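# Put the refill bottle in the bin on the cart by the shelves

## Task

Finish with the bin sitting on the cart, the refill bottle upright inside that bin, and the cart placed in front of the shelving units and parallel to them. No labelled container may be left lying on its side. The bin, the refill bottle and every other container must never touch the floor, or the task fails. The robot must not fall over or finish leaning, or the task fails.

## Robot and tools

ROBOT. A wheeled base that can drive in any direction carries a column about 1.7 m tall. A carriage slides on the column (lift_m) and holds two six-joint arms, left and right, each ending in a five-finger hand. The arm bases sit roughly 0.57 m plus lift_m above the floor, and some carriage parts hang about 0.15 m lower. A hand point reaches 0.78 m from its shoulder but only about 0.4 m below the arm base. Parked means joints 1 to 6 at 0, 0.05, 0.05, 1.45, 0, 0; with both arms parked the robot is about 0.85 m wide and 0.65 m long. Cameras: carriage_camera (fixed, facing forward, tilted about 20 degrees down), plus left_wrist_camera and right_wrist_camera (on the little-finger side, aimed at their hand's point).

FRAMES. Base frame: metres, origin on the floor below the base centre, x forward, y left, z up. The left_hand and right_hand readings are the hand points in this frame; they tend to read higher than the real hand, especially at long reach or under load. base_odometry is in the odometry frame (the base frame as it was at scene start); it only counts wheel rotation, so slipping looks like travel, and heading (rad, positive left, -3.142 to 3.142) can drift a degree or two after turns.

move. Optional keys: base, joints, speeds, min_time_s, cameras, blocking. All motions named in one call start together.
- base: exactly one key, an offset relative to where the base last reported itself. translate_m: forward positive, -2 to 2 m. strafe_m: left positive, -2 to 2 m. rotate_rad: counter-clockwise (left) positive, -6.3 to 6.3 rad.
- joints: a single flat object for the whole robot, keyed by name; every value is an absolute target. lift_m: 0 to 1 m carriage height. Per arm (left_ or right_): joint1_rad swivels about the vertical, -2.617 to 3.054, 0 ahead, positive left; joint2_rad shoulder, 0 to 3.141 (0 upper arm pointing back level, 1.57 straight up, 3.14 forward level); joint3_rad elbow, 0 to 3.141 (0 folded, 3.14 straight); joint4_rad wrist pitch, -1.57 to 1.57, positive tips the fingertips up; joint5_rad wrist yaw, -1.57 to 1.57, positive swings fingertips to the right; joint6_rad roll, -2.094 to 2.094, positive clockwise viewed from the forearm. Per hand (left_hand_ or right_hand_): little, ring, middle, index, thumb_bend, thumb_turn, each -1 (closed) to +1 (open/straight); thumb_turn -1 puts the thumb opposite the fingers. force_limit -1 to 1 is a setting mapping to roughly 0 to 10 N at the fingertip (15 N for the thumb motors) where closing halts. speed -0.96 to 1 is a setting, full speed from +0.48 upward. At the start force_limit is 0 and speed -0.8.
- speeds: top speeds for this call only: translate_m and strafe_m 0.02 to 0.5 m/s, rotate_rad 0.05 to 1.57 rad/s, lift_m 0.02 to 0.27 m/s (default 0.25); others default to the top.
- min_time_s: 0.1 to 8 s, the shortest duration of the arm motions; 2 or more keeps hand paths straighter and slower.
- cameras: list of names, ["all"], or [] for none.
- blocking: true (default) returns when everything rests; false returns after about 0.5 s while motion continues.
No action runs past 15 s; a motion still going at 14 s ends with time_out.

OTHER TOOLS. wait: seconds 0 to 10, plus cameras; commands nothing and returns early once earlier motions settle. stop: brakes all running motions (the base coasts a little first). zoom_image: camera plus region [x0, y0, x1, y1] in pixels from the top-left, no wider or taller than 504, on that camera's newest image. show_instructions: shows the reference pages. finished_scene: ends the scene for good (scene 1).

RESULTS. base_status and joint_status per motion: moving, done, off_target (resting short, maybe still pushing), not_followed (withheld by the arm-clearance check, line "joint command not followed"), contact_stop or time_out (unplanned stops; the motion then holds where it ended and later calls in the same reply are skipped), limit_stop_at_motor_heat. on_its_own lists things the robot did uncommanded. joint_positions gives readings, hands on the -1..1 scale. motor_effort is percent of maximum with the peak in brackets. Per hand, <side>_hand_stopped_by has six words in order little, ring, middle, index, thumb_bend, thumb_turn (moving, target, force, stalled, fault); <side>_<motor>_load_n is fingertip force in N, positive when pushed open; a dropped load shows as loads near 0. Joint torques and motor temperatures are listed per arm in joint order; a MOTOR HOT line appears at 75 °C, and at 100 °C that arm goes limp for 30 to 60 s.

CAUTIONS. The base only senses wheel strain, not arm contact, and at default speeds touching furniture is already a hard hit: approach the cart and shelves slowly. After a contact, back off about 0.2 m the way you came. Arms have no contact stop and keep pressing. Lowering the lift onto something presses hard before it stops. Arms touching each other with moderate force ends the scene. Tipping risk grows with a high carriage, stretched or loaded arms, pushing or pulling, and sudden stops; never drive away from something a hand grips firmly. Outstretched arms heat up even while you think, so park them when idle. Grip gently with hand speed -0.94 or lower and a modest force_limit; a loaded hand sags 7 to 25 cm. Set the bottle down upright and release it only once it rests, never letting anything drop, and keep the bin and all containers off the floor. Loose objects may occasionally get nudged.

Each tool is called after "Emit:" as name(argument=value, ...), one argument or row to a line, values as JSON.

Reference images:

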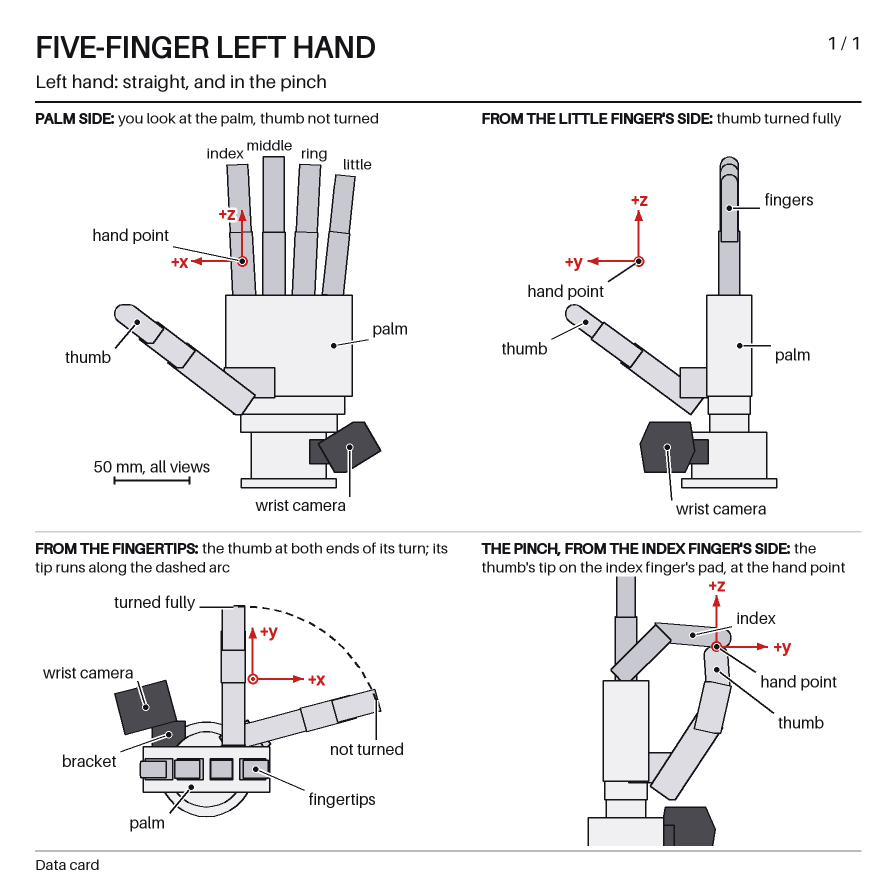

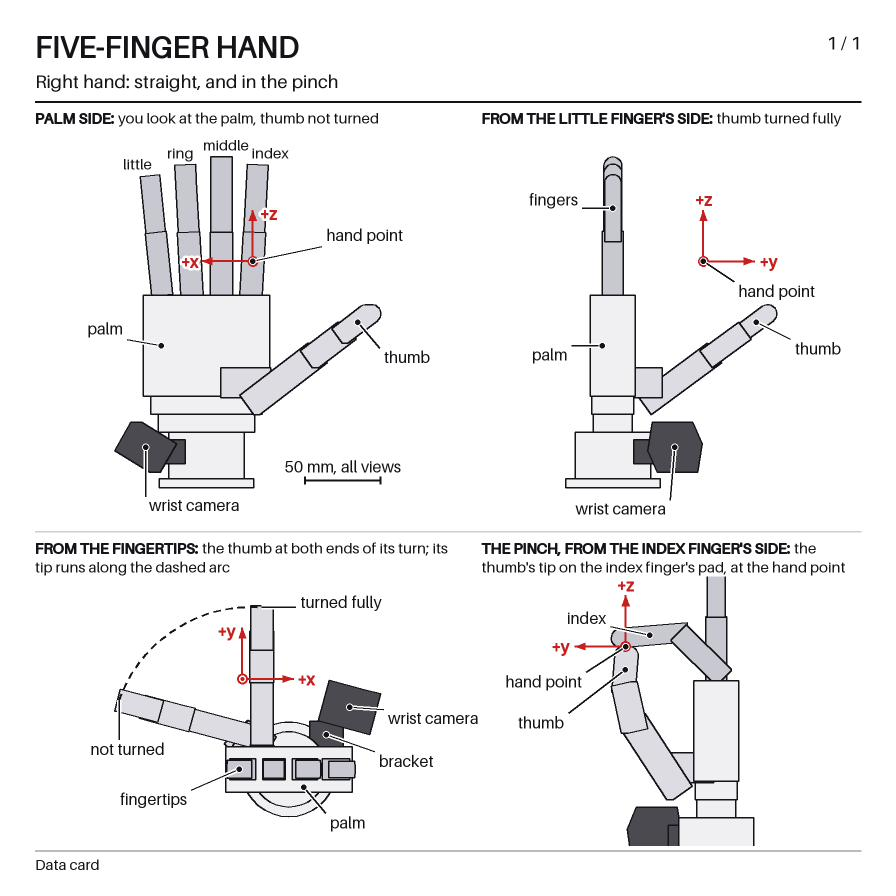

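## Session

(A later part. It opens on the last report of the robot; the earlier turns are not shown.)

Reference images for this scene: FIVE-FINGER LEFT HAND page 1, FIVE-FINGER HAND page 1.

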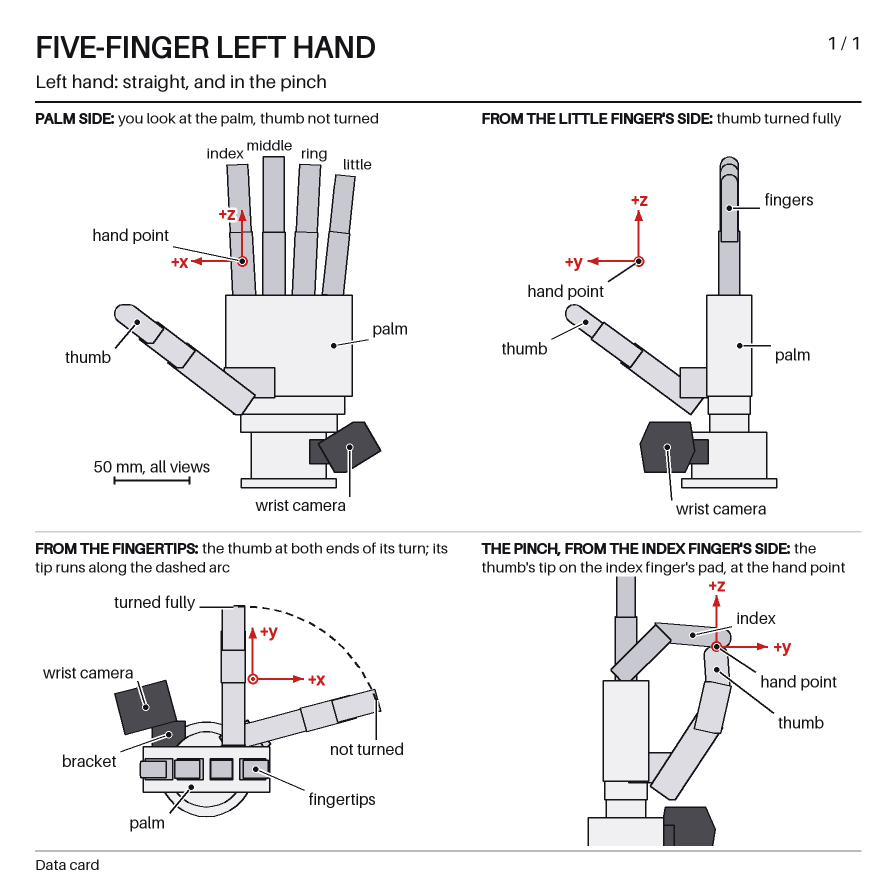

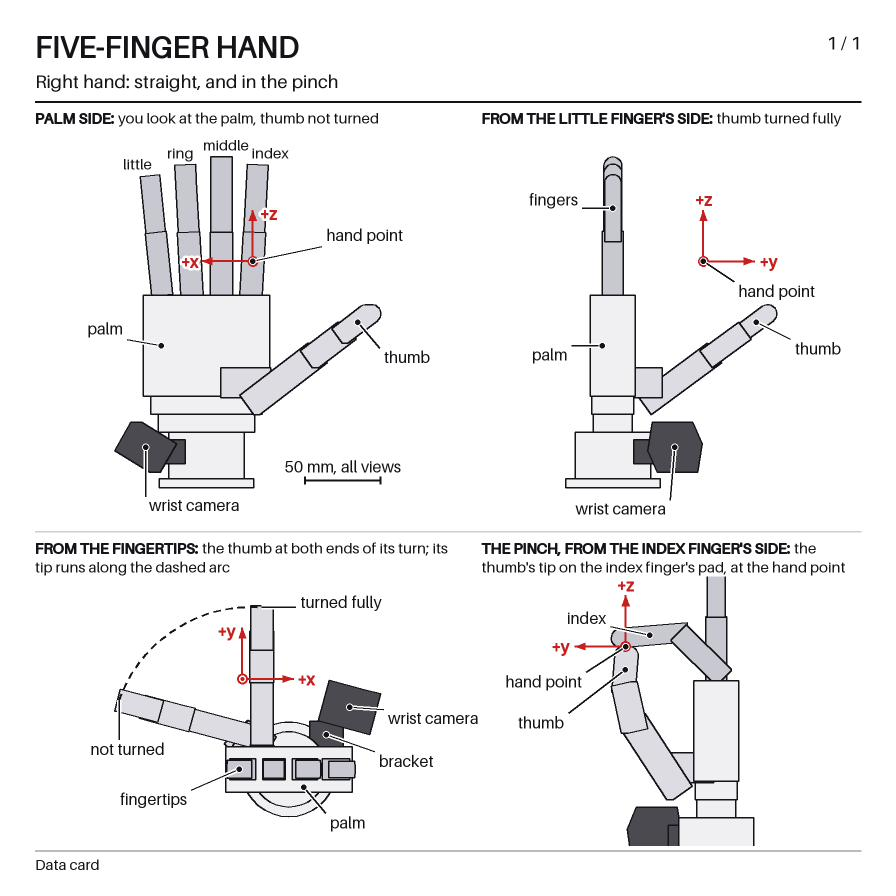

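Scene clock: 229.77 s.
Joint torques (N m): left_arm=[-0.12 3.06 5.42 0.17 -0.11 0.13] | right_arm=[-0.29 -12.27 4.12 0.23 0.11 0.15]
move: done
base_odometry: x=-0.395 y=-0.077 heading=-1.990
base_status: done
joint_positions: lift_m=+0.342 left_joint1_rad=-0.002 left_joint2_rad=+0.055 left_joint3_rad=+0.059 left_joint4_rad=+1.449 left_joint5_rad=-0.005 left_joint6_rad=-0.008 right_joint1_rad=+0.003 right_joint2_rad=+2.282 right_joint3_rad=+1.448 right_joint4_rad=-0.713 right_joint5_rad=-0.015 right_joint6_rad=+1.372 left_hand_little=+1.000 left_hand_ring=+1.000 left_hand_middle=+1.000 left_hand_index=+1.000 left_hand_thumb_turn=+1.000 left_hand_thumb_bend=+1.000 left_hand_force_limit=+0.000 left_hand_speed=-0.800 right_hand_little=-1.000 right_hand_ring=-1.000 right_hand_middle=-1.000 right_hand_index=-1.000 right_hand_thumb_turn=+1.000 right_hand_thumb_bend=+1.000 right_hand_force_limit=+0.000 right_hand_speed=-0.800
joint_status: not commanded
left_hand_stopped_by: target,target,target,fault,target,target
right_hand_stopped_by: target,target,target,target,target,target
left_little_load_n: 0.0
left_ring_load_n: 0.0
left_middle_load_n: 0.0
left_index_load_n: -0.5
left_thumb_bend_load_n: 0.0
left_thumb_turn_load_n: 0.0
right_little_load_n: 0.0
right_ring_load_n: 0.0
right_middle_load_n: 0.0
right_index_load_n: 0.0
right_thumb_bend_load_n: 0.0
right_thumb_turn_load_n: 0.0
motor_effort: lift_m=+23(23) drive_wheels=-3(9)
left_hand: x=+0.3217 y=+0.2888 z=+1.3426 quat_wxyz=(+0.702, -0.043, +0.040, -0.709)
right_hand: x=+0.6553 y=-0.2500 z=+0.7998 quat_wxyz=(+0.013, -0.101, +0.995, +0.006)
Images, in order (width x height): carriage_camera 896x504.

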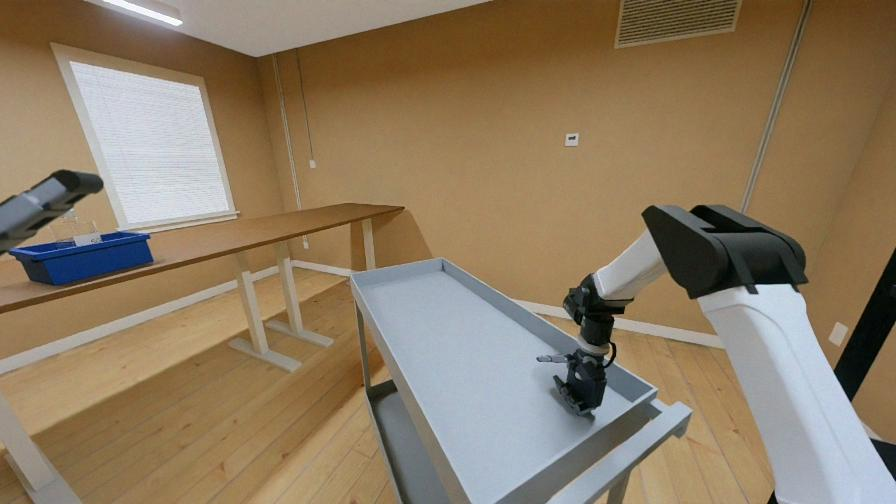

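Emit:
move(
  base={"strafe_m": -0.05},
  joints={"right_joint6_rad": 1.2},
  speeds={"strafe_m": 0.12},
)

Emit:
move(
  base={"translate_m": -0.3},
  speeds={"translate_m": 0.12},
  cameras=["carriage_camera"],
)

Scene clock: 233.63 s.
Joint torques (N m): left_arm=[-0.16 3 5.42 0.19 -0.11 0.13] | right_arm=[0.08 -12.16 4.12 0.24 0.1 0]
move: done
base_odometry: x=-0.440 y=-0.057 heading=-1.990
base_status: done
joint_positions: lift_m=+0.342 left_joint1_rad=-0.001 left_joint2_rad=+0.055 left_joint3_rad=+0.059 left_joint4_rad=+1.449 left_joint5_rad=-0.004 left_joint6_rad=-0.008 right_joint1_rad=-0.001 right_joint2_rad=+2.282 right_joint3_rad=+1.448 right_joint4_rad=-0.714 right_joint5_rad=-0.012 right_joint6_rad=+1.209 left_hand_little=+1.000 left_hand_ring=+1.000 left_hand_middle=+1.000 left_hand_index=+1.000 left_hand_thumb_turn=+1.000 left_hand_thumb_bend=+1.000 left_hand_force_limit=+0.000 left_hand_speed=-0.800 right_hand_little=-1.000 right_hand_ring=-1.000 right_hand_middle=-1.000 right_hand_index=-1.000 right_hand_thumb_turn=+1.000 right_hand_thumb_bend=+1.000 right_hand_force_limit=+0.000 right_hand_speed=-0.800
joint_status: all done
left_hand_stopped_by: target,target,target,fault,target,target
right_hand_stopped_by: target,target,target,target,target,target
left_little_load_n: 0.0
left_ring_load_n: 0.0
left_middle_load_n: 0.0
left_index_load_n: 0.0
left_thumb_bend_load_n: 0.0
left_thumb_turn_load_n: 0.0
right_little_load_n: 0.0
right_ring_load_n: 0.0
right_middle_load_n: 0.0
right_index_load_n: 0.0
right_thumb_bend_load_n: 0.0
right_thumb_turn_load_n: 0.0
motor_effort: lift_m=+23(23) drive_wheels=-3(9)
left_hand: x=+0.3218 y=+0.2887 z=+1.3425 quat_wxyz=(+0.703, -0.043, +0.040, -0.709)
right_hand: x=+0.6446 y=-0.2503 z=+0.7994 quat_wxyz=(+0.012, -0.179, +0.984, +0.004)
pictures: none

Scene clock: 236.90 s.
Joint torques (N m): left_arm=[-0.17 3.17 5.48 0.22 -0.11 0.12] | right_arm=[-0.2 -12.16 4.12 0.22 0.09 0.11]
move: done
base_odometry: x=-0.318 y=+0.217 heading=-1.990
base_status: done
joint_positions: lift_m=+0.342 left_joint1_rad=-0.001 left_joint2_rad=+0.055 left_joint3_rad=+0.059 left_joint4_rad=+1.449 left_joint5_rad=-0.004 left_joint6_rad=-0.008 right_joint1_rad=+0.003 right_joint2_rad=+2.282 right_joint3_rad=+1.448 right_joint4_rad=-0.713 right_joint5_rad=-0.013 right_joint6_rad=+1.196 left_hand_little=+1.000 left_hand_ring=+1.000 left_hand_middle=+1.000 left_hand_index=+1.000 left_hand_thumb_turn=+1.000 left_hand_thumb_bend=+1.000 left_hand_force_limit=+0.000 left_hand_speed=-0.800 right_hand_little=-1.000 right_hand_ring=-1.000 right_hand_middle=-1.000 right_hand_index=-1.000 right_hand_thumb_turn=+1.000 right_hand_thumb_bend=+1.000 right_hand_force_limit=+0.000 right_hand_speed=-0.800
joint_status: not commanded
left_hand_stopped_by: target,target,target,fault,target,target
right_hand_stopped_by: target,target,target,target,target,target
left_little_load_n: 0.0
left_ring_load_n: 0.0
left_middle_load_n: 0.0
left_index_load_n: 0.0
left_thumb_bend_load_n: 0.0
left_thumb_turn_load_n: 0.0
right_little_load_n: 0.0
right_ring_load_n: 0.0
right_middle_load_n: 0.0
right_index_load_n: 0.0
right_thumb_bend_load_n: 0.0
right_thumb_turn_load_n: 0.0
motor_effort: lift_m=+23(23) drive_wheels=-3(12)
left_hand: x=+0.3217 y=+0.2887 z=+1.3426 quat_wxyz=(+0.703, -0.043, +0.040, -0.709)
right_hand: x=+0.6437 y=-0.2485 z=+0.7994 quat_wxyz=(+0.013, -0.188, +0.982, +0.004)
Images, in order (width x height): carriage_camera 896x504.

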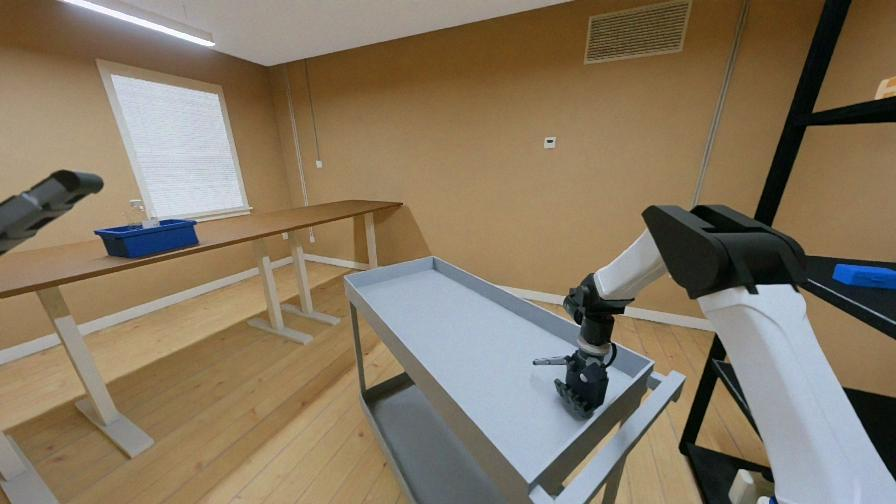

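Emit:
move(
  joints={"lift_m": 0.55},
)

Emit:
move(
  base={"strafe_m": 0.9},
  speeds={"strafe_m": 0.25},
  joints={"right_joint1_rad": 0, "right_joint2_rad": 0.05, "right_joint3_rad": 0.05, "right_joint4_rad": 1.45, "right_joint6_rad": 0},
  min_time_s=2.5,
  cameras=["carriage_camera"],
)

Emit:
move(
  base={"rotate_rad": -0.412},
  speeds={"rotate_rad": 0.6},
)

Emit:
move(
  base={"strafe_m": 0.45},
  speeds={"strafe_m": 0.25},
  cameras=["carriage_camera"],
)

Scene clock: 245.20 s.
Joint torques (N m): left_arm=[-0.14 3.23 5.46 0.17 -0.11 0.13] | right_arm=[-0.27 -12.08 4.41 0.25 0.1 0.11]
move: done
base_odometry: x=-0.318 y=+0.217 heading=-1.990
base_status: not commanded
joint_positions: lift_m=+0.550 left_joint1_rad=-0.001 left_joint2_rad=+0.055 left_joint3_rad=+0.058 left_joint4_rad=+1.448 left_joint5_rad=-0.004 left_joint6_rad=-0.008 right_joint1_rad=+0.003 right_joint2_rad=+2.283 right_joint3_rad=+1.445 right_joint4_rad=-0.719 right_joint5_rad=-0.013 right_joint6_rad=+1.196 left_hand_little=+1.000 left_hand_ring=+1.000 left_hand_middle=+1.000 left_hand_index=+1.000 left_hand_thumb_turn=+1.000 left_hand_thumb_bend=+1.000 left_hand_force_limit=+0.000 left_hand_speed=-0.800 right_hand_little=-1.000 right_hand_ring=-1.000 right_hand_middle=-1.000 right_hand_index=-1.000 right_hand_thumb_turn=+1.000 right_hand_thumb_bend=+1.000 right_hand_force_limit=+0.000 right_hand_speed=-0.800
joint_status: all done
left_hand_stopped_by: target,target,target,fault,target,target
right_hand_stopped_by: target,target,target,target,target,target
left_little_load_n: 0.0
left_ring_load_n: 0.0
left_middle_load_n: 0.0
left_index_load_n: 0.0
left_thumb_bend_load_n: 0.0
left_thumb_turn_load_n: 0.0
right_little_load_n: 0.0
right_ring_load_n: 0.0
right_middle_load_n: 0.0
right_index_load_n: 0.0
right_thumb_bend_load_n: 0.0
right_thumb_turn_load_n: 0.0
motor_effort: lift_m=+22(28) drive_wheels=-2(3)
left_hand: x=+0.3221 y=+0.2887 z=+1.5503 quat_wxyz=(+0.703, -0.044, +0.041, -0.709)
right_hand: x=+0.6405 y=-0.2485 z=+1.0063 quat_wxyz=(+0.008, -0.188, +0.982, +0.005)
pictures: none

Scene clock: 250.20 s.
Joint torques (N m): left_arm=[-0.16 3.18 5.44 0.16 -0.11 0.12] | right_arm=[0.14 3.21 4.14 0.07 0.16 -0.01]
move: done
base_odometry: x=+0.504 y=-0.149 heading=-1.990
base_status: done
joint_positions: lift_m=+0.550 left_joint1_rad=-0.002 left_joint2_rad=+0.055 left_joint3_rad=+0.058 left_joint4_rad=+1.448 left_joint5_rad=-0.004 left_joint6_rad=-0.008 right_joint1_rad=-0.001 right_joint2_rad=+0.057 right_joint3_rad=+0.060 right_joint4_rad=+1.439 right_joint5_rad=-0.011 right_joint6_rad=+0.009 left_hand_little=+1.000 left_hand_ring=+1.000 left_hand_middle=+1.000 left_hand_index=+1.000 left_hand_thumb_turn=+1.000 left_hand_thumb_bend=+1.000 left_hand_force_limit=+0.000 left_hand_speed=-0.800 right_hand_little=-1.000 right_hand_ring=-1.000 right_hand_middle=-1.000 right_hand_index=-1.000 right_hand_thumb_turn=+1.000 right_hand_thumb_bend=+1.000 right_hand_force_limit=+0.000 right_hand_speed=-0.800
joint_status: all done
left_hand_stopped_by: target,target,target,fault,target,target
right_hand_stopped_by: target,target,target,target,target,target
left_little_load_n: 0.0
left_ring_load_n: 0.0
left_middle_load_n: 0.0
left_index_load_n: 0.0
left_thumb_bend_load_n: 0.0
left_thumb_turn_load_n: 0.0
right_little_load_n: 0.0
right_ring_load_n: 0.0
right_middle_load_n: 0.0
right_index_load_n: 0.0
right_thumb_bend_load_n: 0.0
right_thumb_turn_load_n: 0.0
motor_effort: lift_m=+22(23) drive_wheels=-3(10)
left_hand: x=+0.3220 y=+0.2886 z=+1.5503 quat_wxyz=(+0.702, -0.043, +0.041, -0.709)
right_hand: x=+0.3248 y=-0.2860 z=+1.5493 quat_wxyz=(+0.709, -0.049, +0.042, -0.703)
Images, in order (width x height): carriage_camera 896x504.

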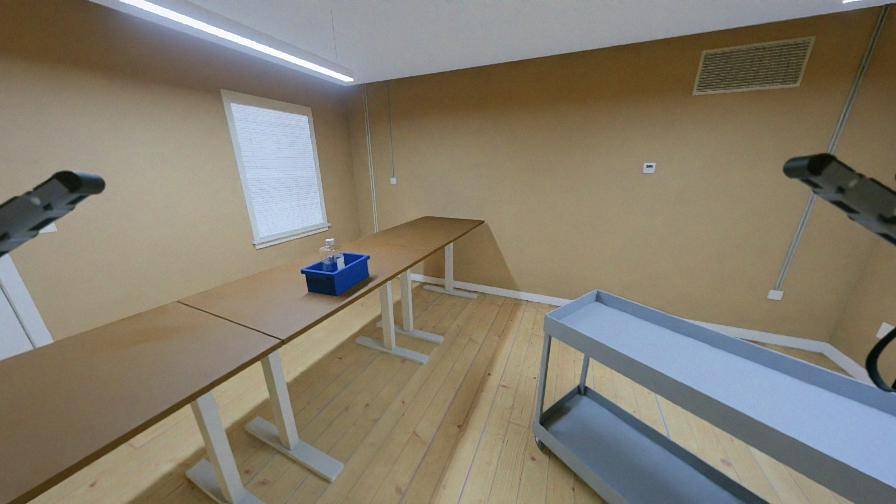

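Scene clock: 251.93 s.
Joint torques (N m): left_arm=[-0.17 3.12 5.42 0.13 -0.12 0.12] | right_arm=[0.14 3.23 4.22 0.01 0.15 0]
move: done
base_odometry: x=+0.504 y=-0.149 heading=-2.402
base_status: done
joint_positions: lift_m=+0.550 left_joint1_rad=-0.002 left_joint2_rad=+0.055 left_joint3_rad=+0.058 left_joint4_rad=+1.449 left_joint5_rad=-0.004 left_joint6_rad=-0.008 right_joint1_rad=-0.001 right_joint2_rad=+0.057 right_joint3_rad=+0.060 right_joint4_rad=+1.443 right_joint5_rad=-0.011 right_joint6_rad=+0.009 left_hand_little=+1.000 left_hand_ring=+1.000 left_hand_middle=+1.000 left_hand_index=+1.000 left_hand_thumb_turn=+1.000 left_hand_thumb_bend=+1.000 left_hand_force_limit=+0.000 left_hand_speed=-0.800 right_hand_little=-1.000 right_hand_ring=-1.000 right_hand_middle=-1.000 right_hand_index=-1.000 right_hand_thumb_turn=+1.000 right_hand_thumb_bend=+1.000 right_hand_force_limit=+0.000 right_hand_speed=-0.800
joint_status: not commanded
left_hand_stopped_by: target,target,target,fault,target,target
right_hand_stopped_by: target,target,target,target,target,target
left_little_load_n: 0.0
left_ring_load_n: 0.0
left_middle_load_n: 0.0
left_index_load_n: 0.0
left_thumb_bend_load_n: 0.0
left_thumb_turn_load_n: 0.0
right_little_load_n: 0.0
right_ring_load_n: -0.5
right_middle_load_n: 0.0
right_index_load_n: 0.0
right_thumb_bend_load_n: 0.0
right_thumb_turn_load_n: 0.0
motor_effort: lift_m=+23(23) drive_wheels=+2(11)
left_hand: x=+0.3218 y=+0.2886 z=+1.5504 quat_wxyz=(+0.702, -0.043, +0.040, -0.709)
right_hand: x=+0.3236 y=-0.2860 z=+1.5498 quat_wxyz=(+0.709, -0.048, +0.040, -0.703)
pictures: none

Scene clock: 255.03 s.
Joint torques (N m): left_arm=[-0.17 3.19 5.5 0.14 -0.12 0.13] | right_arm=[0.1 3.28 4.19 0.03 0.15 0]
move: done
base_odometry: x=+0.807 y=-0.481 heading=-2.402
base_status: done
joint_positions: lift_m=+0.550 left_joint1_rad=-0.001 left_joint2_rad=+0.055 left_joint3_rad=+0.058 left_joint4_rad=+1.449 left_joint5_rad=-0.003 left_joint6_rad=-0.008 right_joint1_rad=+0.000 right_joint2_rad=+0.057 right_joint3_rad=+0.060 right_joint4_rad=+1.443 right_joint5_rad=-0.011 right_joint6_rad=+0.008 left_hand_little=+1.000 left_hand_ring=+1.000 left_hand_middle=+1.000 left_hand_index=+1.000 left_hand_thumb_turn=+1.000 left_hand_thumb_bend=+1.000 left_hand_force_limit=+0.000 left_hand_speed=-0.800 right_hand_little=-1.000 right_hand_ring=-1.000 right_hand_middle=-1.000 right_hand_index=-1.000 right_hand_thumb_turn=+1.000 right_hand_thumb_bend=+1.000 right_hand_force_limit=+0.000 right_hand_speed=-0.800
joint_status: not commanded
left_hand_stopped_by: target,target,target,fault,target,target
right_hand_stopped_by: target,target,target,target,target,target
left_little_load_n: 0.0
left_ring_load_n: -0.5
left_middle_load_n: 0.0
left_index_load_n: 0.0
left_thumb_bend_load_n: 0.0
left_thumb_turn_load_n: 0.0
right_little_load_n: 0.0
right_ring_load_n: 0.0
right_middle_load_n: 0.0
right_index_load_n: 0.0
right_thumb_bend_load_n: 0.0
right_thumb_turn_load_n: 0.0
motor_effort: lift_m=+22(23) drive_wheels=-6(17)
left_hand: x=+0.3218 y=+0.2885 z=+1.5504 quat_wxyz=(+0.703, -0.043, +0.040, -0.709)
right_hand: x=+0.3236 y=-0.2860 z=+1.5498 quat_wxyz=(+0.709, -0.048, +0.040, -0.703)
Images, in order (width x height): carriage_camera 896x504.

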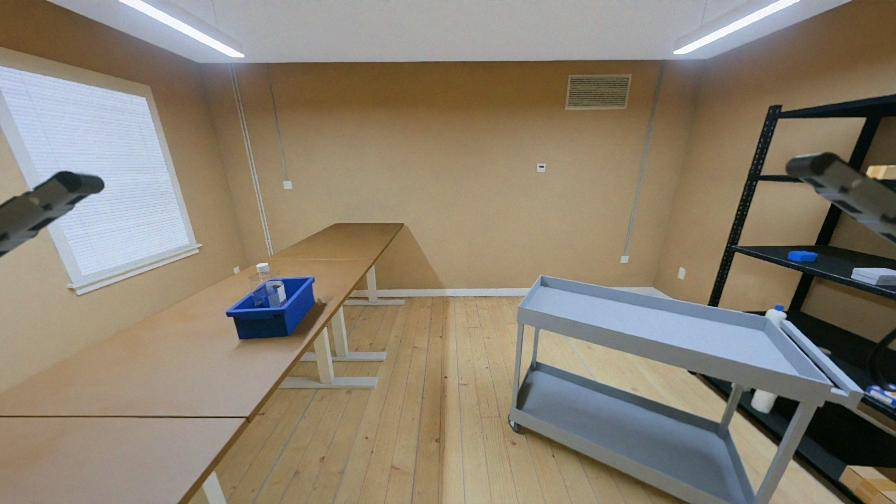

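Emit:
move(
  base={"strafe_m": 0.07},
  speeds={"strafe_m": 0.2},
)

Emit:
move(
  base={"translate_m": 1.78},
  speeds={"translate_m": 0.3},
)

Emit:
move(
  base={"rotate_rad": -2.09},
  speeds={"rotate_rad": 0.7},
  cameras=["carriage_camera"],
)

Scene clock: 259.73 s.
Joint torques (N m): left_arm=[-0.18 3.25 5.5 0.19 -0.12 0.12] | right_arm=[0.05 3.22 4.15 0 0.15 -0.01]
move: done
base_odometry: x=+0.854 y=-0.533 heading=-2.403
base_status: done
joint_positions: lift_m=+0.550 left_joint1_rad=-0.001 left_joint2_rad=+0.055 left_joint3_rad=+0.058 left_joint4_rad=+1.449 left_joint5_rad=-0.003 left_joint6_rad=-0.008 right_joint1_rad=-0.001 right_joint2_rad=+0.057 right_joint3_rad=+0.060 right_joint4_rad=+1.444 right_joint5_rad=-0.010 right_joint6_rad=+0.008 left_hand_little=+1.000 left_hand_ring=+1.000 left_hand_middle=+1.000 left_hand_index=+1.000 left_hand_thumb_turn=+1.000 left_hand_thumb_bend=+1.000 left_hand_force_limit=+0.000 left_hand_speed=-0.800 right_hand_little=-1.000 right_hand_ring=-1.000 right_hand_middle=-1.000 right_hand_index=-1.000 right_hand_thumb_turn=+1.000 right_hand_thumb_bend=+1.000 right_hand_force_limit=+0.000 right_hand_speed=-0.800
joint_status: not commanded
left_hand_stopped_by: target,target,target,fault,target,target
right_hand_stopped_by: target,target,target,target,target,target
left_little_load_n: -0.5
left_ring_load_n: 0.0
left_middle_load_n: 0.0
left_index_load_n: 0.0
left_thumb_bend_load_n: 0.0
left_thumb_turn_load_n: 0.0
right_little_load_n: 0.0
right_ring_load_n: 0.0
right_middle_load_n: 0.0
right_index_load_n: 0.0
right_thumb_bend_load_n: 0.0
right_thumb_turn_load_n: 0.0
motor_effort: lift_m=+22(23) drive_wheels=-5(14)
left_hand: x=+0.3218 y=+0.2885 z=+1.5504 quat_wxyz=(+0.703, -0.043, +0.040, -0.709)
right_hand: x=+0.3235 y=-0.2862 z=+1.5498 quat_wxyz=(+0.709, -0.047, +0.041, -0.703)
pictures: none

Scene clock: 267.17 s.
Joint torques (N m): left_arm=[-0.18 3.17 5.29 0.15 -0.13 0.12] | right_arm=[0.14 3.26 4.12 -0.01 0.14 0]
Motor temperatures (°C): left_arm=[31 31 37 31 32 30] | right_arm=[31 42 37 32 33 31]
move: done
base_odometry: x=-0.461 y=-1.732 heading=-2.403
base_status: done
joint_positions: lift_m=+0.550 left_joint1_rad=-0.001 left_joint2_rad=+0.055 left_joint3_rad=+0.058 left_joint4_rad=+1.448 left_joint5_rad=-0.003 left_joint6_rad=-0.008 right_joint1_rad=-0.001 right_joint2_rad=+0.057 right_joint3_rad=+0.060 right_joint4_rad=+1.447 right_joint5_rad=-0.010 right_joint6_rad=+0.008 left_hand_little=+1.000 left_hand_ring=+1.000 left_hand_middle=+1.000 left_hand_index=+1.000 left_hand_thumb_turn=+1.000 left_hand_thumb_bend=+1.000 left_hand_force_limit=+0.000 left_hand_speed=-0.800 right_hand_little=-1.000 right_hand_ring=-1.000 right_hand_middle=-1.000 right_hand_index=-1.000 right_hand_thumb_turn=+1.000 right_hand_thumb_bend=+1.000 right_hand_force_limit=+0.000 right_hand_speed=-0.800
joint_status: not commanded
left_hand_stopped_by: target,target,target,fault,target,target
right_hand_stopped_by: target,target,target,target,target,target
left_little_load_n: 0.5
left_ring_load_n: 0.0
left_middle_load_n: 0.0
left_index_load_n: 0.0
left_thumb_bend_load_n: 0.0
left_thumb_turn_load_n: 0.0
right_little_load_n: 0.0
right_ring_load_n: 0.0
right_middle_load_n: 0.0
right_index_load_n: 0.0
right_thumb_bend_load_n: 0.0
right_thumb_turn_load_n: 0.0
motor_effort: lift_m=+22(23) drive_wheels=-4(13)
left_hand: x=+0.3221 y=+0.2885 z=+1.5503 quat_wxyz=(+0.702, -0.043, +0.041, -0.709)
right_hand: x=+0.3226 y=-0.2862 z=+1.5501 quat_wxyz=(+0.709, -0.046, +0.039, -0.703)
pictures: none

Scene clock: 271.33 s.
Joint torques (N m): left_arm=[-0.18 3.22 5.46 0.19 -0.11 0.12] | right_arm=[0.16 3.26 4.15 -0.07 0.15 -0.01]
move: done
base_odometry: x=-0.461 y=-1.732 heading=+1.791
base_status: done
joint_positions: lift_m=+0.550 left_joint1_rad=-0.001 left_joint2_rad=+0.055 left_joint3_rad=+0.058 left_joint4_rad=+1.448 left_joint5_rad=-0.003 left_joint6_rad=-0.008 right_joint1_rad=-0.001 right_joint2_rad=+0.057 right_joint3_rad=+0.060 right_joint4_rad=+1.447 right_joint5_rad=-0.010 right_joint6_rad=+0.008 left_hand_little=+1.000 left_hand_ring=+1.000 left_hand_middle=+1.000 left_hand_index=+1.000 left_hand_thumb_turn=+1.000 left_hand_thumb_bend=+1.000 left_hand_force_limit=+0.000 left_hand_speed=-0.800 right_hand_little=-1.000 right_hand_ring=-1.000 right_hand_middle=-1.000 right_hand_index=-1.000 right_hand_thumb_turn=+1.000 right_hand_thumb_bend=+1.000 right_hand_force_limit=+0.000 right_hand_speed=-0.800
joint_status: not commanded
left_hand_stopped_by: target,target,target,fault,target,target
right_hand_stopped_by: target,target,target,target,target,target
left_little_load_n: 0.0
left_ring_load_n: 0.0
left_middle_load_n: 0.0
left_index_load_n: 0.0
left_thumb_bend_load_n: 0.0
left_thumb_turn_load_n: -0.5
right_little_load_n: 0.0
right_ring_load_n: 0.0
right_middle_load_n: 0.0
right_index_load_n: 0.0
right_thumb_bend_load_n: 0.0
right_thumb_turn_load_n: 0.0
motor_effort: lift_m=+23(23) drive_wheels=+2(11)
left_hand: x=+0.3220 y=+0.2885 z=+1.5503 quat_wxyz=(+0.703, -0.043, +0.041, -0.709)
right_hand: x=+0.3225 y=-0.2862 z=+1.5502 quat_wxyz=(+0.709, -0.046, +0.039, -0.703)
Images, in order (width x height): carriage_camera 896x504.

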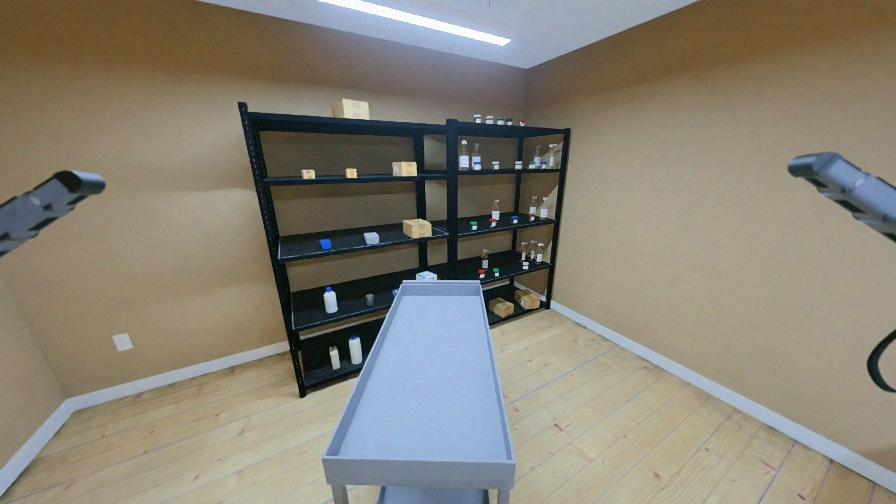

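Emit:
move(
  base={"translate_m": -0.08},
  speeds={"translate_m": 0.15},
  joints={"left_joint1_rad": -0.38, "left_joint2_rad": 2.28, "left_joint3_rad": 1.44, "left_joint4_rad": -0.72, "left_joint5_rad": 0, "left_joint6_rad": -0.38, "right_joint1_rad": 0.38, "right_joint2_rad": 2.28, "right_joint3_rad": 1.44, "right_joint4_rad": -0.72, "right_joint5_rad": 0, "right_joint6_rad": 0.38},
  min_time_s=3,
)

Emit:
move(
  base={"strafe_m": 0.065},
  speeds={"strafe_m": 0.1},
)

Emit:
move(
  base={"rotate_rad": -0.02},
  speeds={"rotate_rad": 0.3},
  joints={"lift_m": 0.34},
  cameras=["all"],
)

Scene clock: 290.63 s.
Joint torques (N m): left_arm=[-0.64 -9.52 7.88 0.26 -0.09 0.05] | right_arm=[0.5 -10.82 7.15 0.11 0.09 0.16]
move: done
base_odometry: x=-0.444 y=-1.810 heading=+1.790
base_status: done
joint_positions: lift_m=+0.550 left_joint1_rad=-0.376 left_joint2_rad=+2.265 left_joint3_rad=+1.414 left_joint4_rad=-0.708 left_joint5_rad=-0.003 left_joint6_rad=-0.371 right_joint1_rad=+0.375 right_joint2_rad=+2.270 right_joint3_rad=+1.415 right_joint4_rad=-0.708 right_joint5_rad=-0.010 right_joint6_rad=+0.371 left_hand_little=+1.000 left_hand_ring=+1.000 left_hand_middle=+1.000 left_hand_index=+1.000 left_hand_thumb_turn=+1.000 left_hand_thumb_bend=+1.000 left_hand_force_limit=+0.000 left_hand_speed=-0.800 right_hand_little=-1.000 right_hand_ring=-1.000 right_hand_middle=-1.000 right_hand_index=-1.000 right_hand_thumb_turn=+1.000 right_hand_thumb_bend=+1.000 right_hand_force_limit=+0.000 right_hand_speed=-0.800
joint_status: all done
left_hand_stopped_by: target,target,target,fault,target,target
right_hand_stopped_by: target,target,target,target,target,target
left_little_load_n: 0.0
left_ring_load_n: 0.0
left_middle_load_n: 0.0
left_index_load_n: 0.0
left_thumb_bend_load_n: 0.0
left_thumb_turn_load_n: 0.0
right_little_load_n: 0.0
right_ring_load_n: 0.0
right_middle_load_n: 0.0
right_index_load_n: 0.0
right_thumb_bend_load_n: 0.0
right_thumb_turn_load_n: 0.0
motor_effort: lift_m=+23(23) drive_wheels=+2(19)
left_hand: x=+0.5404 y=+0.1431 z=+1.0052 quat_wxyz=(+0.004, -0.705, +0.709, -0.005)
right_hand: x=+0.5388 y=-0.1412 z=+1.0042 quat_wxyz=(+0.006, -0.708, +0.706, +0.003)
pictures: none

Scene clock: 291.97 s.
Joint torques (N m): left_arm=[-0.44 -9.61 7.95 0.24 -0.09 -0.03] | right_arm=[0.06 -10.85 7.21 0.17 0.08 0.16]
move: done
base_odometry: x=-0.507 y=-1.825 heading=+1.790
base_status: done
joint_positions: lift_m=+0.550 left_joint1_rad=-0.378 left_joint2_rad=+2.265 left_joint3_rad=+1.415 left_joint4_rad=-0.713 left_joint5_rad=-0.003 left_joint6_rad=-0.371 right_joint1_rad=+0.379 right_joint2_rad=+2.270 right_joint3_rad=+1.415 right_joint4_rad=-0.714 right_joint5_rad=-0.009 right_joint6_rad=+0.371 left_hand_little=+1.000 left_hand_ring=+1.000 left_hand_middle=+1.000 left_hand_index=+1.000 left_hand_thumb_turn=+1.000 left_hand_thumb_bend=+1.000 left_hand_force_limit=+0.000 left_hand_speed=-0.800 right_hand_little=-1.000 right_hand_ring=-1.000 right_hand_middle=-1.000 right_hand_index=-1.000 right_hand_thumb_turn=+1.000 right_hand_thumb_bend=+1.000 right_hand_force_limit=+0.000 right_hand_speed=-0.800
joint_status: not commanded
left_hand_stopped_by: target,target,target,fault,target,target
right_hand_stopped_by: target,target,target,target,target,target
left_little_load_n: 0.0
left_ring_load_n: 0.0
left_middle_load_n: 0.0
left_index_load_n: 0.0
left_thumb_bend_load_n: 0.0
left_thumb_turn_load_n: 0.0
right_little_load_n: 0.0
right_ring_load_n: 0.5
right_middle_load_n: 0.0
right_index_load_n: 0.0
right_thumb_bend_load_n: 0.0
right_thumb_turn_load_n: 0.0
motor_effort: lift_m=+22(23) drive_wheels=-3(9)
left_hand: x=+0.5390 y=+0.1426 z=+1.0054 quat_wxyz=(+0.003, -0.704, +0.710, -0.003)
right_hand: x=+0.5368 y=-0.1408 z=+1.0044 quat_wxyz=(+0.003, -0.710, +0.704, +0.004)
pictures: none

Scene clock: 293.33 s.
Joint torques (N m): left_arm=[-0.17 -10.44 7.19 0.34 -0.09 -0.02] | right_arm=[0.25 -12.01 6.04 0.22 0.07 0.15]
move: done
base_odometry: x=-0.507 y=-1.825 heading=+1.771
base_status: done
joint_positions: lift_m=+0.340 left_joint1_rad=-0.382 left_joint2_rad=+2.275 left_joint3_rad=+1.423 left_joint4_rad=-0.718 left_joint5_rad=-0.003 left_joint6_rad=-0.372 right_joint1_rad=+0.378 right_joint2_rad=+2.282 right_joint3_rad=+1.426 right_joint4_rad=-0.719 right_joint5_rad=-0.009 right_joint6_rad=+0.372 left_hand_little=+1.000 left_hand_ring=+1.000 left_hand_middle=+1.000 left_hand_index=+1.000 left_hand_thumb_turn=+1.000 left_hand_thumb_bend=+1.000 left_hand_force_limit=+0.000 left_hand_speed=-0.800 right_hand_little=-1.000 right_hand_ring=-1.000 right_hand_middle=-1.000 right_hand_index=-1.000 right_hand_thumb_turn=+1.000 right_hand_thumb_bend=+1.000 right_hand_force_limit=+0.000 right_hand_speed=-0.800
joint_status: all done
left_hand_stopped_by: target,target,target,fault,target,target
right_hand_stopped_by: target,target,target,target,target,target
left_little_load_n: 0.0
left_ring_load_n: 0.0
left_middle_load_n: 0.0
left_index_load_n: 0.0
left_thumb_bend_load_n: 0.0
left_thumb_turn_load_n: 0.0
right_little_load_n: 0.0
right_ring_load_n: 0.0
right_middle_load_n: 0.0
right_index_load_n: 0.0
right_thumb_bend_load_n: 0.0
right_thumb_turn_load_n: 0.5
motor_effort: lift_m=+24(26) drive_wheels=-6(13)
left_hand: x=+0.5383 y=+0.1415 z=+0.7933 quat_wxyz=(+0.001, -0.704, +0.711, +0.000)
right_hand: x=+0.5375 y=-0.1409 z=+0.7923 quat_wxyz=(+0.000, -0.709, +0.705, +0.005)
pictures: carriage_camera, left_wrist_camera, right_wrist_camera
Images, in order (width x height): carriage_camera 896x504, left_wrist_camera 896x504, right_wrist_camera 896x504.

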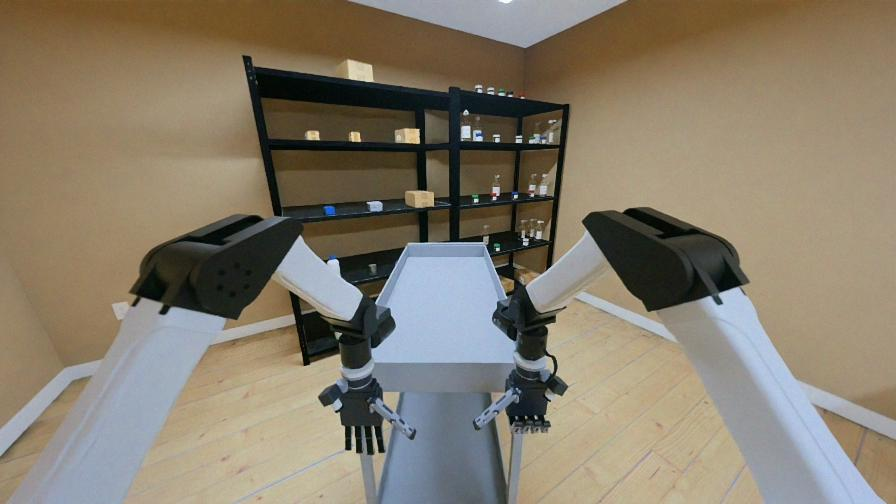

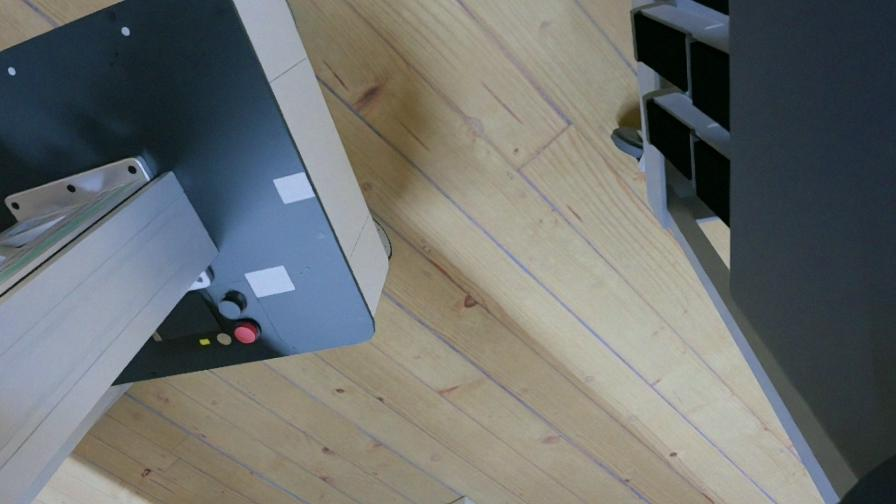

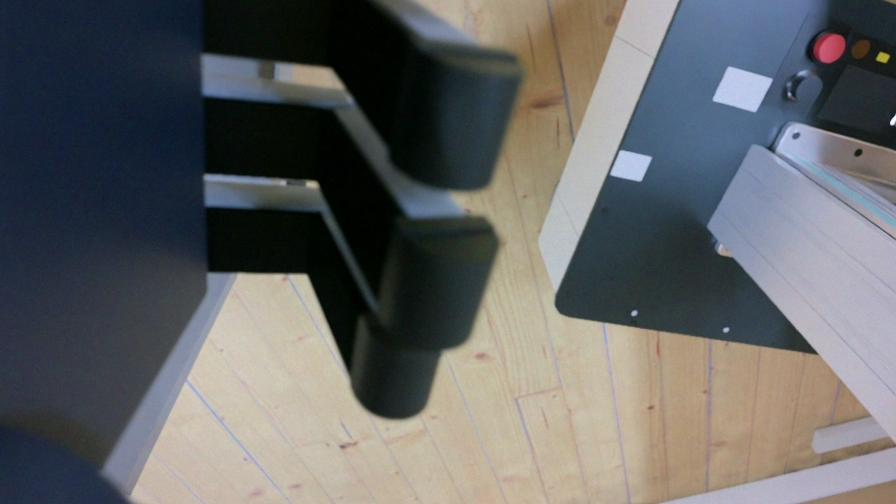

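Emit:
move(
  base={"translate_m": 0.25},
  speeds={"translate_m": 0.1},
  cameras=["carriage_camera"],
)

Scene clock: 297.10 s.
Joint torques (N m): left_arm=[-0.16 -10.5 6.9 0.44 -0.14 -0.01] | right_arm=[-0.09 -11.96 6.17 0.25 0.11 0.02]
move: done
base_odometry: x=-0.557 y=-1.580 heading=+1.772
base_status: done
joint_positions: lift_m=+0.340 left_joint1_rad=-0.382 left_joint2_rad=+2.275 left_joint3_rad=+1.423 left_joint4_rad=-0.727 left_joint5_rad=+0.003 left_joint6_rad=-0.374 right_joint1_rad=+0.382 right_joint2_rad=+2.282 right_joint3_rad=+1.426 right_joint4_rad=-0.729 right_joint5_rad=-0.012 right_joint6_rad=+0.386 left_hand_little=+1.000 left_hand_ring=+1.000 left_hand_middle=+1.000 left_hand_index=+1.000 left_hand_thumb_turn=+1.000 left_hand_thumb_bend=+1.000 left_hand_force_limit=+0.000 left_hand_speed=-0.800 right_hand_little=-1.000 right_hand_ring=-1.000 right_hand_middle=-1.000 right_hand_index=-1.000 right_hand_thumb_turn=+1.000 right_hand_thumb_bend=+1.000 right_hand_force_limit=+0.000 right_hand_speed=-0.800
joint_status: not commanded
left_hand_stopped_by: target,target,target,fault,target,target
right_hand_stopped_by: target,target,target,target,target,target
left_little_load_n: 0.0
left_ring_load_n: 0.5
left_middle_load_n: 0.0
left_index_load_n: 0.0
left_thumb_bend_load_n: 0.0
left_thumb_turn_load_n: 0.0
right_little_load_n: 0.0
right_ring_load_n: 0.0
right_middle_load_n: 0.0
right_index_load_n: 0.0
right_thumb_bend_load_n: 0.0
right_thumb_turn_load_n: 0.0
motor_effort: lift_m=+24(24) drive_wheels=-5(13)
left_hand: x=+0.5356 y=+0.1412 z=+0.7940 quat_wxyz=(-0.003, -0.704, +0.710, +0.003)
right_hand: x=+0.5345 y=-0.1391 z=+0.7929 quat_wxyz=(-0.004, -0.706, +0.709, +0.008)
Images, in order (width x height): carriage_camera 896x504.

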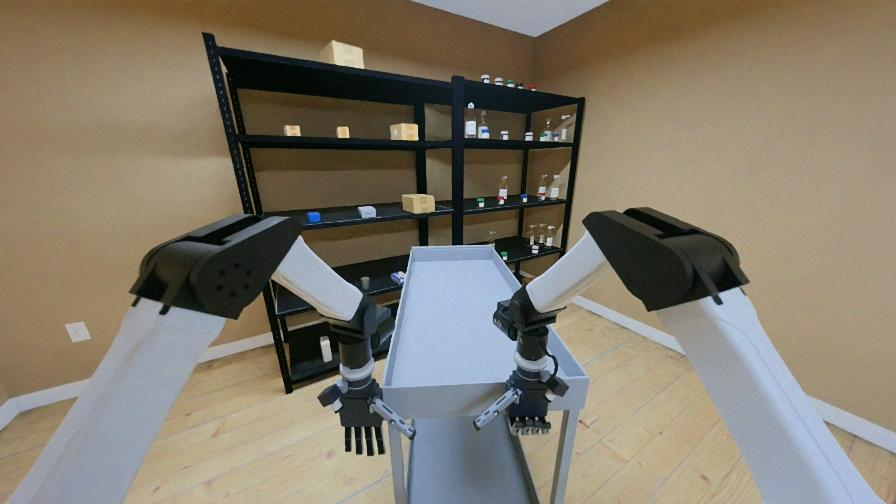

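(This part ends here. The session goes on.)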